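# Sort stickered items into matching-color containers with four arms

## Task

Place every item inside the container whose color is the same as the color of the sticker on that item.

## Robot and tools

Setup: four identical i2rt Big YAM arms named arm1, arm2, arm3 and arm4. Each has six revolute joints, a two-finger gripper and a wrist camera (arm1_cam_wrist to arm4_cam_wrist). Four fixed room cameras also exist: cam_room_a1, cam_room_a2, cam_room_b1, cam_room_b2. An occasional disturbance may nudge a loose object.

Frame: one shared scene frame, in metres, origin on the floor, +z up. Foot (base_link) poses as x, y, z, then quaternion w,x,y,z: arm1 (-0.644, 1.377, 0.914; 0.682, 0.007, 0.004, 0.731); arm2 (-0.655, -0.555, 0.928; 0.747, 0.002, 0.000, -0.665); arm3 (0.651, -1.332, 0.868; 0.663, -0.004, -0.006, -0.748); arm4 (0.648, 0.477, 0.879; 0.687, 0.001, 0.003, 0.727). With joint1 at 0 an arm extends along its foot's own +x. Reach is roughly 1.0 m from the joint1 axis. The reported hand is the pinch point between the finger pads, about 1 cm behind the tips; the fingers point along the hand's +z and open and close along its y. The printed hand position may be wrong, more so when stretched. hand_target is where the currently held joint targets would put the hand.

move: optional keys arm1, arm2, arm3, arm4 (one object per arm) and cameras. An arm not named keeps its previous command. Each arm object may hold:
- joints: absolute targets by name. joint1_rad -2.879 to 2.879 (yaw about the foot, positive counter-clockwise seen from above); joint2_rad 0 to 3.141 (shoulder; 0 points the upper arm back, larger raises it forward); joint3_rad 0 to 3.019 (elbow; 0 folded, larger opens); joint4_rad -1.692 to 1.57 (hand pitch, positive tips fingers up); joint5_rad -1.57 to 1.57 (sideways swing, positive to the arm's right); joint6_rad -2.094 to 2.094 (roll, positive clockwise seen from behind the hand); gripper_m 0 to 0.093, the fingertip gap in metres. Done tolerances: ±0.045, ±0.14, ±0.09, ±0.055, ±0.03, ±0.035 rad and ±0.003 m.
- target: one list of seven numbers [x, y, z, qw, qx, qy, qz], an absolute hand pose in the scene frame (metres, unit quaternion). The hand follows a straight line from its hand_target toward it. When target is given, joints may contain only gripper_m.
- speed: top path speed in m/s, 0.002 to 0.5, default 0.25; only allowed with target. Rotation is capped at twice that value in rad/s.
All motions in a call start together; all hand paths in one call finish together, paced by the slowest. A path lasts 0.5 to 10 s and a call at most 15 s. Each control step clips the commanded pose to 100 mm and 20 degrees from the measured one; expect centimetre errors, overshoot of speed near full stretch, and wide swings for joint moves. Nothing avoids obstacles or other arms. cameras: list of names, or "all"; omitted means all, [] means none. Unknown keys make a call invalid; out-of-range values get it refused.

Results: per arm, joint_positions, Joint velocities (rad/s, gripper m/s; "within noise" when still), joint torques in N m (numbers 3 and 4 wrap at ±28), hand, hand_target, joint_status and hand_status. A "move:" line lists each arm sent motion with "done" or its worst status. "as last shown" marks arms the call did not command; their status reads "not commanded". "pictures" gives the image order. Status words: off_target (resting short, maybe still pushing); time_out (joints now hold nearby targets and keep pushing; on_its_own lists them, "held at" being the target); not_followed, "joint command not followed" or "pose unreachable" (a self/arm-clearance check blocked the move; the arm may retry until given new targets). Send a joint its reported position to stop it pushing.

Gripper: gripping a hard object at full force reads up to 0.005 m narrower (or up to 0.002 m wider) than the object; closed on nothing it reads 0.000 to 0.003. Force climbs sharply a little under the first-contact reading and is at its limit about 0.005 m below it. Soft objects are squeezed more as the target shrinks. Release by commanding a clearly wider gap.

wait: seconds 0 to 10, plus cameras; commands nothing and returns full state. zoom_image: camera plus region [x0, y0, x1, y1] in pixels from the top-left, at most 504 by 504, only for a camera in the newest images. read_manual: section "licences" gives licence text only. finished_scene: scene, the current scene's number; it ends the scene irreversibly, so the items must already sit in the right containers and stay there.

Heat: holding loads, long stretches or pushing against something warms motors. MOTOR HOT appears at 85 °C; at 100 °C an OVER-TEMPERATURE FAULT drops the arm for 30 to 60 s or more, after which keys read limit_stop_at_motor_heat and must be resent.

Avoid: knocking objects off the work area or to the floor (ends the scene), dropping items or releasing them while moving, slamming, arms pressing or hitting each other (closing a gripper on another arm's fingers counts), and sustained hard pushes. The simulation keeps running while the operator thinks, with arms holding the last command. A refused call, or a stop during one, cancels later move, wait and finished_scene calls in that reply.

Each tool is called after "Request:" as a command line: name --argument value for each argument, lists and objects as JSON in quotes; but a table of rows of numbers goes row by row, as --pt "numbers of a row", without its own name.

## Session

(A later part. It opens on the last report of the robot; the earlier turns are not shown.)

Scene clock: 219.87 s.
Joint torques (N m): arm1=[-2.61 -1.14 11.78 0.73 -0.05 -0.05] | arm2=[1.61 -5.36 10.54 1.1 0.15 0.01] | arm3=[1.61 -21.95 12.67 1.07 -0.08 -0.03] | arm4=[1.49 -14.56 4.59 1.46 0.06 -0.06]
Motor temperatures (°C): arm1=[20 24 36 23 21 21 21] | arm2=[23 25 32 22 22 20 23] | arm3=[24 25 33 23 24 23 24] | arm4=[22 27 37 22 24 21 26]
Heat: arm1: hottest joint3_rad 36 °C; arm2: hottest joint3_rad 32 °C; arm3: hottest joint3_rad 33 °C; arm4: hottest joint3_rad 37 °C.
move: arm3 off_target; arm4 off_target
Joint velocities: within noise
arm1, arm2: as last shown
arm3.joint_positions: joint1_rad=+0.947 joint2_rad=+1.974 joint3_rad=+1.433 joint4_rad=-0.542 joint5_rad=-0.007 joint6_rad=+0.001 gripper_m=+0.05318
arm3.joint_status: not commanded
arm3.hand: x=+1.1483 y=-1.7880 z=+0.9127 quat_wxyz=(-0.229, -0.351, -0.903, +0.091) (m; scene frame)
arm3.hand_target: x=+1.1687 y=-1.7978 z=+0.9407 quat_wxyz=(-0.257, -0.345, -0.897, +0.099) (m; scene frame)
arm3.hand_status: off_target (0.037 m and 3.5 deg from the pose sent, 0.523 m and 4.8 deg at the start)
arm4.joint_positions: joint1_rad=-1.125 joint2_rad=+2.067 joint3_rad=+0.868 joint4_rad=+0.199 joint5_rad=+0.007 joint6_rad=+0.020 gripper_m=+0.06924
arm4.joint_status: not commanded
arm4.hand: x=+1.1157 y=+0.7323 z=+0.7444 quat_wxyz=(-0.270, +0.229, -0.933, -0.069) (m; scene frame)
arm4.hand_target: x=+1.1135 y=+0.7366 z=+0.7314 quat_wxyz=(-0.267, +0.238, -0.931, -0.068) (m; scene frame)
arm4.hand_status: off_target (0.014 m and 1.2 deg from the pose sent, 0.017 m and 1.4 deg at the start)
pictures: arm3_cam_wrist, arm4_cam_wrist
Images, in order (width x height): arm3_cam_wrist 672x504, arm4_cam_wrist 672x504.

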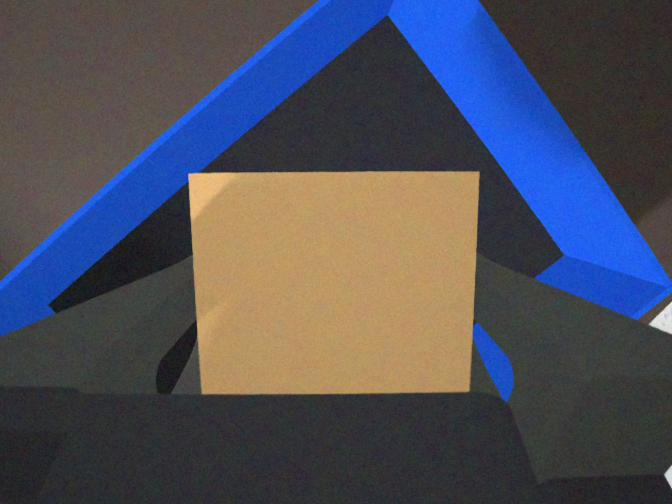

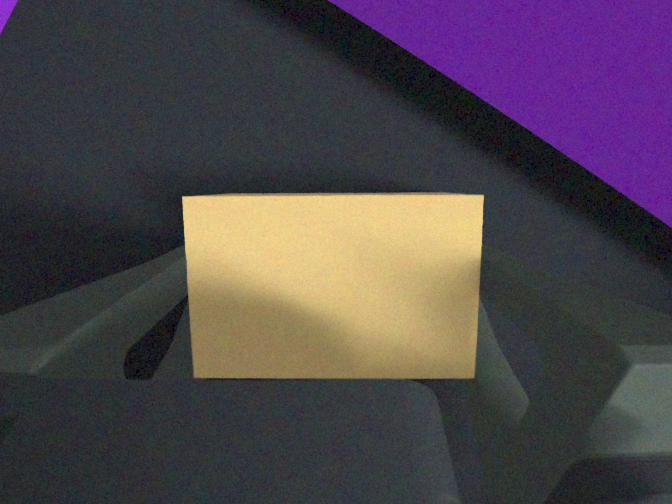

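Request:
move --arm3 '{"target": [1.163, -1.793, 0.83, 0.2573, 0.3445, 0.8975, -0.0988], "speed": 0.15}' --arm4 '{"joints": {"gripper_m": 0.093}}' --cameras '["arm3_cam_wrist"]'

Request:
move --arm3 '{"target": [1.161, -1.792, 0.78, 0.2573, 0.3445, 0.8975, -0.0988], "speed": 0.1}' --arm4 '{"target": [1.09, 0.725, 0.93, 0.2670, -0.2382, 0.9313, 0.0683], "speed": 0.2}' --cameras '["arm3_cam_wrist", "arm4_cam_wrist"]'

Request:
move --arm3 '{"target": [1.160, -1.791, 0.760, 0.2573, 0.3445, 0.8975, -0.0988], "speed": 0.08}' --cameras '["arm3_cam_wrist"]'

Scene clock: 234.23 s.
Joint torques (N m): arm1=[-3.14 -1.44 11.64 0.77 -0.01 -0.04] | arm2=[1.61 -5.25 10.51 1.1 0.15 0.02] | arm3=[1.79 -22.59 7.6 1.77 -0.03 -0.03] | arm4=[1.32 -15.56 4.36 1.4 0.02 -0.07]
Motor temperatures (°C): arm1=[20 24 36 23 21 21 21] | arm2=[23 25 32 22 22 20 23] | arm3=[24 25 33 23 24 23 24] | arm4=[22 26 35 22 24 21 26]
Heat: arm1: hottest joint3_rad 36 °C; arm2: hottest joint3_rad 32 °C; arm3: hottest joint3_rad 33 °C; arm4: hottest joint3_rad 35 °C.
move: arm3 done; arm4 done
Joint velocities: within noise
arm1, arm2: as last shown
arm3.joint_positions: joint1_rad=+0.947 joint2_rad=+2.115 joint3_rad=+1.383 joint4_rad=-0.310 joint5_rad=-0.007 joint6_rad=+0.001 gripper_m=+0.05318
arm3.joint_status: not commanded
arm3.hand: x=+1.1547 y=-1.7950 z=+0.8260 quat_wxyz=(-0.247, -0.349, -0.899, +0.098) (m; scene frame)
arm3.hand_target: x=+1.1629 y=-1.7930 z=+0.8301 quat_wxyz=(-0.257, -0.345, -0.897, +0.099) (m; scene frame)
arm3.hand_status: done (0.009 m and 1.3 deg from the pose sent, 0.084 m and 3.5 deg at the start)
arm4.joint_positions: joint1_rad=-1.125 joint2_rad=+2.078 joint3_rad=+0.868 joint4_rad=+0.201 joint5_rad=+0.007 joint6_rad=+0.020 gripper_m=+0.09291
arm4.joint_status: all done
arm4.hand: x=+1.1132 y=+0.7312 z=+0.7389 quat_wxyz=(-0.266, +0.229, -0.934, -0.067) (m; scene frame)
arm4.hand_target: x=+1.1136 y=+0.7367 z=+0.7314 quat_wxyz=(-0.267, +0.238, -0.931, -0.068) (m; scene frame)
arm4.hand_status: not commanded
pictures: arm3_cam_wrist
Images, in order (width x height): arm3_cam_wrist 672x504.

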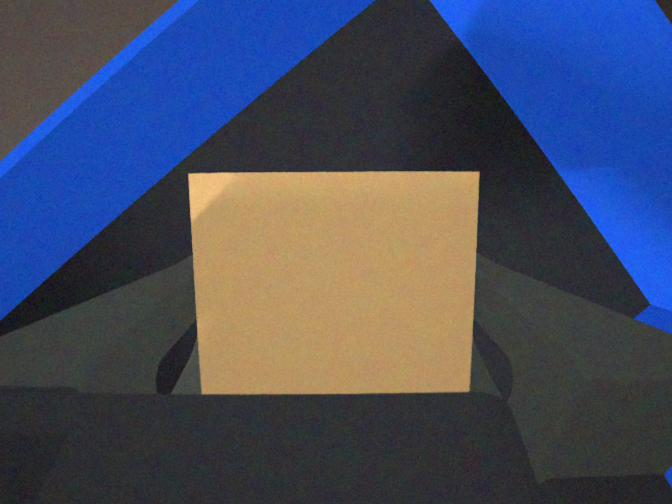

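Scene clock: 235.90 s.
Joint torques (N m): arm1=[-2.73 -1.44 11.7 0.81 -0.04 -0.02] | arm2=[1.55 -5.36 10.52 1.09 0.16 0.02] | arm3=[1.73 -21.36 6.64 1.83 -0.03 -0.02] | arm4=[1.55 -13.68 8.5 0.51 0.09 -0.04]
Motor temperatures (°C): arm1=[20 24 36 23 21 21 21] | arm2=[23 25 32 22 22 20 23] | arm3=[24 25 33 23 24 23 24] | arm4=[22 26 35 22 24 21 26]
Heat: arm1: hottest joint3_rad 36 °C; arm2: hottest joint3_rad 32 °C; arm3: hottest joint3_rad 33 °C; arm4: hottest joint3_rad 35 °C.
move: arm3 done; arm4 done
Joint velocities: within noise
arm1, arm2: as last shown
arm3.joint_positions: joint1_rad=+0.947 joint2_rad=+2.187 joint3_rad=+1.376 joint4_rad=-0.212 joint5_rad=-0.007 joint6_rad=+0.001 gripper_m=+0.05318
arm3.joint_status: not commanded
arm3.hand: x=+1.1571 y=-1.7976 z=+0.7879 quat_wxyz=(-0.256, -0.348, -0.896, +0.101) (m; scene frame)
arm3.hand_target: x=+1.1609 y=-1.7920 z=+0.7801 quat_wxyz=(-0.257, -0.345, -0.897, +0.099) (m; scene frame)
arm3.hand_status: done (0.010 m and 0.5 deg from the pose sent, 0.046 m and 1.3 deg at the start)
arm4.joint_positions: joint1_rad=-1.122 joint2_rad=+1.556 joint3_rad=+0.830 joint4_rad=-0.286 joint5_rad=+0.007 joint6_rad=+0.020 gripper_m=+0.09291
arm4.joint_status: not commanded
arm4.hand: x=+1.0864 y=+0.7181 z=+0.9240 quat_wxyz=(-0.264, +0.231, -0.934, -0.067) (m; scene frame)
arm4.hand_target: x=+1.0899 y=+0.7249 z=+0.9301 quat_wxyz=(-0.267, +0.238, -0.931, -0.068) (m; scene frame)
arm4.hand_status: done (0.010 m and 1.0 deg from the pose sent, 0.193 m and 1.1 deg at the start)
pictures: arm3_cam_wrist, arm4_cam_wrist
Images, in order (width x height): arm3_cam_wrist 672x504, arm4_cam_wrist 672x504.

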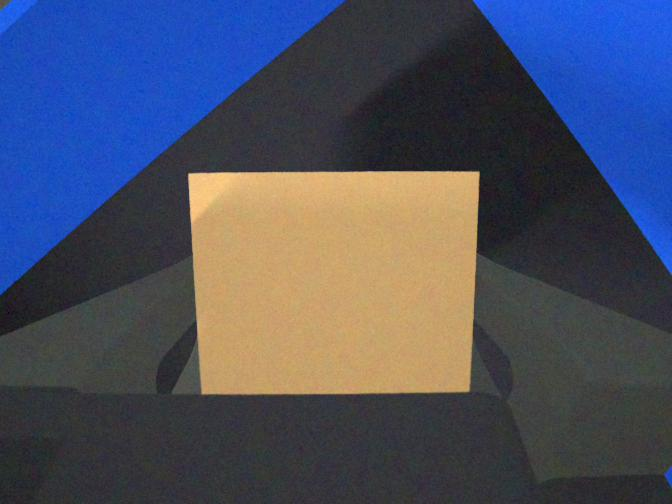

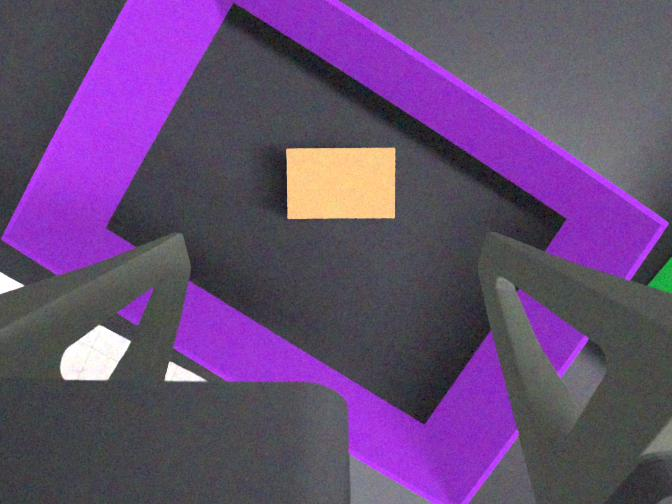

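Scene clock: 236.90 s.
Joint torques (N m): arm1=[-3.25 -1.03 11.77 0.91 -0.03 -0.04] | arm2=[1.44 -5.25 10.56 1.09 0.16 0.01] | arm3=[1.85 -21.66 6.45 1.81 -0.03 -0.01] | arm4=[1.73 -13.74 8.36 0.35 0.09 -0.05]
Motor temperatures (°C): arm1=[20 24 36 23 21 21 21] | arm2=[23 25 32 22 22 20 23] | arm3=[24 25 33 23 24 23 24] | arm4=[22 26 35 22 24 21 26]
Heat: arm1: hottest joint3_rad 36 °C; arm2: hottest joint3_rad 32 °C; arm3: hottest joint3_rad 33 °C; arm4: hottest joint3_rad 35 °C.
move: arm3 done
Joint velocities: within noise
arm1, arm2, arm4: as last shown
arm3.joint_positions: joint1_rad=+0.947 joint2_rad=+2.224 joint3_rad=+1.372 joint4_rad=-0.174 joint5_rad=-0.007 joint6_rad=+0.001 gripper_m=+0.05318
arm3.joint_status: not commanded
arm3.hand: x=+1.1555 y=-1.7965 z=+0.7666 quat_wxyz=(-0.255, -0.348, -0.897, +0.101) (m; scene frame)
arm3.hand_target: x=+1.1598 y=-1.7910 z=+0.7600 quat_wxyz=(-0.257, -0.345, -0.897, +0.099) (m; scene frame)
arm3.hand_status: done (0.010 m and 0.5 deg from the pose sent, 0.029 m and 0.5 deg at the start)
pictures: arm3_cam_wrist
Images, in order (width x height): arm3_cam_wrist 672x504.

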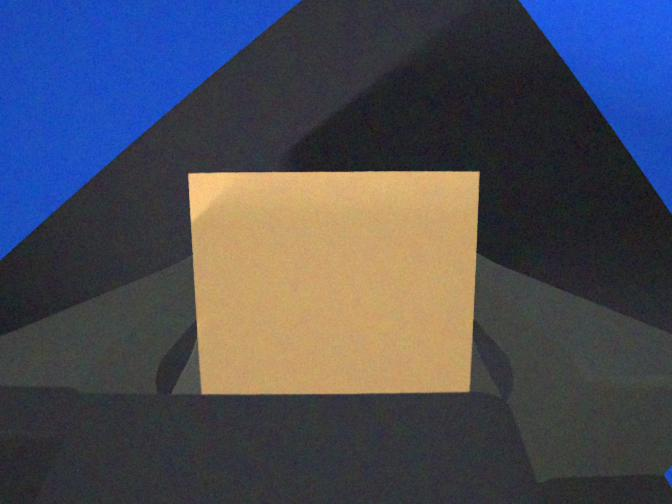

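Request:
move --arm3 '{"target": [1.160, -1.791, 0.747, 0.2573, 0.3445, 0.8975, -0.0988], "speed": 0.06}' --cameras '[]'

Request:
move --arm3 '{"target": [1.160, -1.791, 0.737, 0.2573, 0.3445, 0.8975, -0.0988], "speed": 0.06}' --cameras '["arm3_cam_wrist"]'

Scene clock: 243.00 s.
Joint torques (N m): arm1=[-2.73 -0.91 11.86 0.79 -0.04 -0.03] | arm2=[1.55 -5.3 10.54 1.13 0.15 0.01] | arm3=[1.79 -20.95 6.6 1.7 -0.01 -0.02] | arm4=[1.79 -13.86 8.39 0.28 0.06 -0.05]
Motor temperatures (°C): arm1=[20 24 36 23 21 21 21] | arm2=[23 25 32 22 22 20 23] | arm3=[24 26 32 23 24 23 24] | arm4=[22 26 34 22 24 21 26]
Heat: arm1: hottest joint3_rad 36 °C; arm2: hottest joint3_rad 32 °C; arm3: hottest joint3_rad 32 °C; arm4: hottest joint3_rad 34 °C.
move: arm3 off_target
Joint velocities: within noise
arm1, arm2, arm4: as last shown
arm3.joint_positions: joint1_rad=+0.947 joint2_rad=+2.242 joint3_rad=+1.372 joint4_rad=-0.147 joint5_rad=-0.007 joint6_rad=+0.001 gripper_m=+0.05318
arm3.joint_status: not commanded
arm3.hand: x=+1.1564 y=-1.7973 z=+0.7579 quat_wxyz=(-0.259, -0.347, -0.896, +0.102) (m; scene frame)
arm3.hand_target: x=+1.1598 y=-1.7909 z=+0.7471 quat_wxyz=(-0.257, -0.344, -0.897, +0.099) (m; scene frame)
arm3.hand_status: off_target (0.013 m and 0.6 deg from the pose sent, 0.021 m and 0.5 deg at the start)
arm4.hand: x=+1.0863 y=+0.7183 z=+0.9240 quat_wxyz=(-0.264, +0.231, -0.934, -0.067) (m; scene frame)
arm4.hand_target: x=+1.0899 y=+0.7250 z=+0.9301 quat_wxyz=(-0.267, +0.238, -0.931, -0.068) (m; scene frame)
pictures: none
No camera images: "cameras" was empty.

Scene clock: 243.97 s.
Joint torques (N m): arm1=[-2.9 -0.97 11.66 0.8 -0.04 0.02] | arm2=[1.49 -5.36 10.55 1.1 0.15 0.01] | arm3=[1.73 -19.66 6.71 1.78 -0.02 -0.02] | arm4=[1.26 -13.74 8.35 0.5 0.09 -0.02]
Motor temperatures (°C): arm1=[20 24 36 23 21 21 21] | arm2=[23 25 32 22 22 20 23] | arm3=[24 26 32 23 24 23 24] | arm4=[22 26 34 22 24 21 26]
Heat: arm1: hottest joint3_rad 36 °C; arm2: hottest joint3_rad 32 °C; arm3: hottest joint3_rad 32 °C; arm4: hottest joint3_rad 34 °C.
move: arm3 off_target
Joint velocities: within noise
arm1.joint_positions: joint1_rad=-2.276 joint2_rad=+0.898 joint3_rad=+0.806 joint4_rad=-1.032 joint5_rad=-0.009 joint6_rad=+0.002 gripper_m=+0.09297
arm1.joint_status: not commanded
arm1.hand: x=-0.3780 y=+1.1839 z=+1.1217 quat_wxyz=(-0.204, -0.305, -0.928, +0.066) (m; scene frame)
arm1.hand_target: x=-0.3800 y=+1.1811 z=+1.1201 quat_wxyz=(-0.198, -0.307, -0.929, +0.065) (m; scene frame)
arm1.hand_status: not commanded
arm2, arm4: as last shown
arm3.joint_positions: joint1_rad=+0.947 joint2_rad=+2.246 joint3_rad=+1.372 joint4_rad=-0.132 joint5_rad=-0.007 joint6_rad=+0.001 gripper_m=+0.05318
arm3.joint_status: not commanded
arm3.hand: x=+1.1582 y=-1.7989 z=+0.7577 quat_wxyz=(-0.264, -0.347, -0.894, +0.104) (m; scene frame)
arm3.hand_target: x=+1.1594 y=-1.7906 z=+0.7375 quat_wxyz=(-0.257, -0.344, -0.897, +0.099) (m; scene frame)
arm3.hand_status: off_target (0.022 m and 1.1 deg from the pose sent, 0.022 m and 0.6 deg at the start)
pictures: arm3_cam_wrist
Images, in order (width x height): arm3_cam_wrist 672x504.

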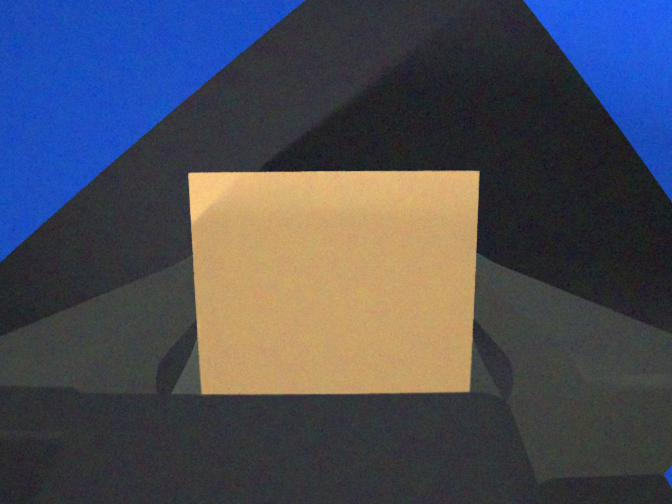

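Contact at z≈0.7577. Release and lift.

Request:
move --arm3 '{"joints": {"gripper_m": 0.093}}' --cameras '[]'

Request:
move --arm3 '{"target": [1.140, -1.780, 0.94, 0.2573, 0.3445, 0.8975, -0.0988], "speed": 0.2}' --cameras '["arm3_cam_wrist", "arm4_cam_wrist", "cam_room_a1", "cam_room_a2"]'

Scene clock: 248.00 s.
Joint torques (N m): arm1=[-2.55 -0.73 11.69 0.79 -0.05 -0.03] | arm2=[1.44 -5.25 10.54 1.09 0.16 0.01] | arm3=[1.79 -20.95 6.63 1.58 -0.02 -0.04] | arm4=[2.02 -13.45 8.42 0.42 0.08 -0.03]
Motor temperatures (°C): arm1=[20 24 36 23 21 21 21] | arm2=[23 25 32 22 22 20 23] | arm3=[24 26 32 23 24 23 24] | arm4=[22 26 34 22 24 21 25]
Heat: arm1: hottest joint3_rad 36 °C; arm2: hottest joint3_rad 32 °C; arm3: hottest joint3_rad 32 °C; arm4: hottest joint3_rad 34 °C.
move: arm3 done
Joint velocities: within noise
arm1, arm4: as last shown
arm2.joint_positions: joint1_rad=+0.925 joint2_rad=+0.923 joint3_rad=+0.841 joint4_rad=-1.039 joint5_rad=+0.003 joint6_rad=+0.013 gripper_m=+0.09293
arm2.joint_status: not commanded
arm2.hand: x=-0.3669 y=-0.7259 z=+1.1488 quat_wxyz=(-0.215, -0.262, -0.939, +0.057) (m; scene frame)
arm2.hand_target: x=-0.3701 y=-0.7210 z=+1.1401 quat_wxyz=(-0.201, -0.256, -0.944, +0.054) (m; scene frame)
arm2.hand_status: not commanded
arm3.joint_positions: joint1_rad=+0.947 joint2_rad=+2.260 joint3_rad=+1.372 joint4_rad=-0.127 joint5_rad=-0.007 joint6_rad=+0.002 gripper_m=+0.09297
arm3.joint_status: all done
arm3.hand: x=+1.1563 y=-1.7973 z=+0.7490 quat_wxyz=(-0.260, -0.348, -0.895, +0.102) (m; scene frame)
arm3.hand_target: x=+1.1593 y=-1.7906 z=+0.7376 quat_wxyz=(-0.257, -0.345, -0.897, +0.099) (m; scene frame)
arm3.hand_status: not commanded
pictures: none
No camera images: "cameras" was empty.

Scene clock: 249.70 s.
Joint torques (N m): arm1=[-2.9 -1.61 11.74 0.79 -0.03 -0.11] | arm2=[1.55 -5.3 10.58 1.07 0.15 0.01] | arm3=[1.03 -20.25 10.35 0.75 -0.08 -0.11] | arm4=[1.61 -13.74 8.38 0.5 0.06 -0.05]
Motor temperatures (°C): arm1=[20 24 36 23 21 21 21] | arm2=[23 25 32 22 22 20 23] | arm3=[24 26 32 23 24 23 24] | arm4=[22 26 34 22 24 21 25]
Heat: arm1: hottest joint3_rad 36 °C; arm2: hottest joint3_rad 32 °C; arm3: hottest joint3_rad 32 °C; arm4: hottest joint3_rad 34 °C.
move: arm3 off_target
Joint velocities: within noise
arm1, arm2, arm4: as last shown
arm3.joint_positions: joint1_rad=+0.947 joint2_rad=+1.895 joint3_rad=+1.339 joint4_rad=-0.486 joint5_rad=-0.012 joint6_rad=+0.001 gripper_m=+0.09297
arm3.joint_status: not commanded
arm3.hand: x=+1.1340 y=-1.7735 z=+0.9281 quat_wxyz=(-0.248, -0.348, -0.899, +0.095) (m; scene frame)
arm3.hand_target: x=+1.1397 y=-1.7798 z=+0.9400 quat_wxyz=(-0.257, -0.345, -0.897, +0.099) (m; scene frame)
arm3.hand_status: off_target (0.015 m and 1.2 deg from the pose sent, 0.192 m and 0.7 deg at the start)
pictures: arm3_cam_wrist, arm4_cam_wrist, cam_room_a1, cam_room_a2
Images, in order (width x height): arm3_cam_wrist 672x504, arm4_cam_wrist 672x504, cam_room_a1 672x504, cam_room_a2 672x504.

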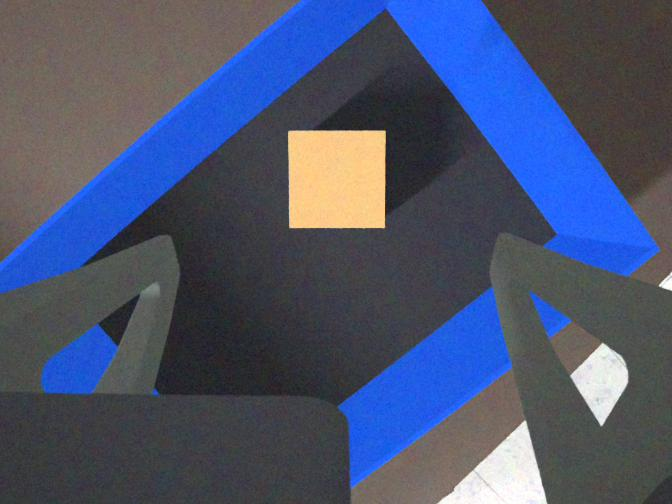

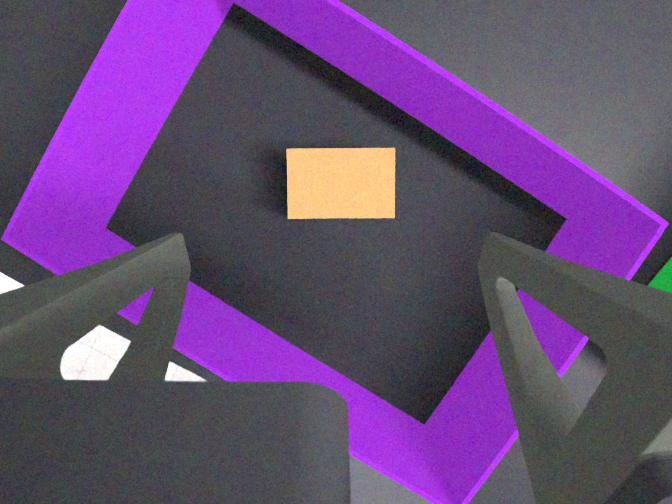

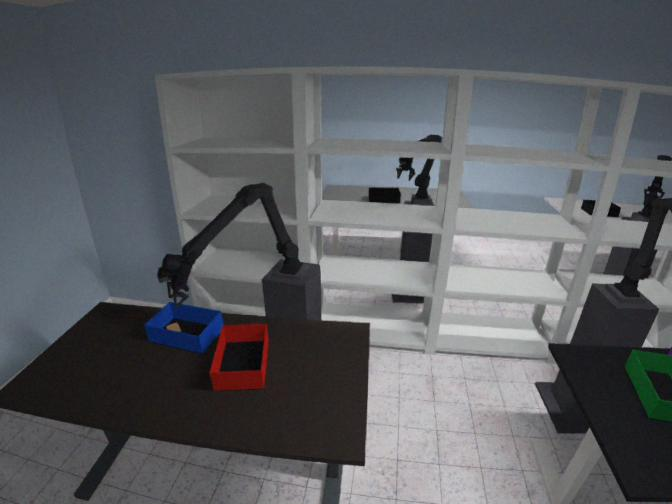

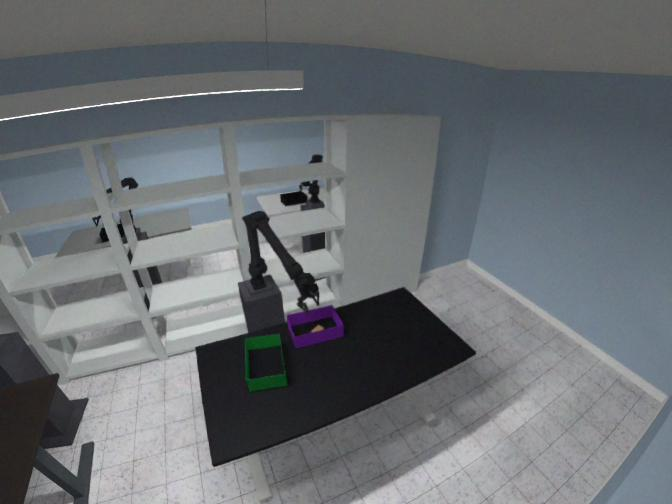

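Both items are in their containers.

Request:
finished_scene --scene 3

The scene is finished: the task was done.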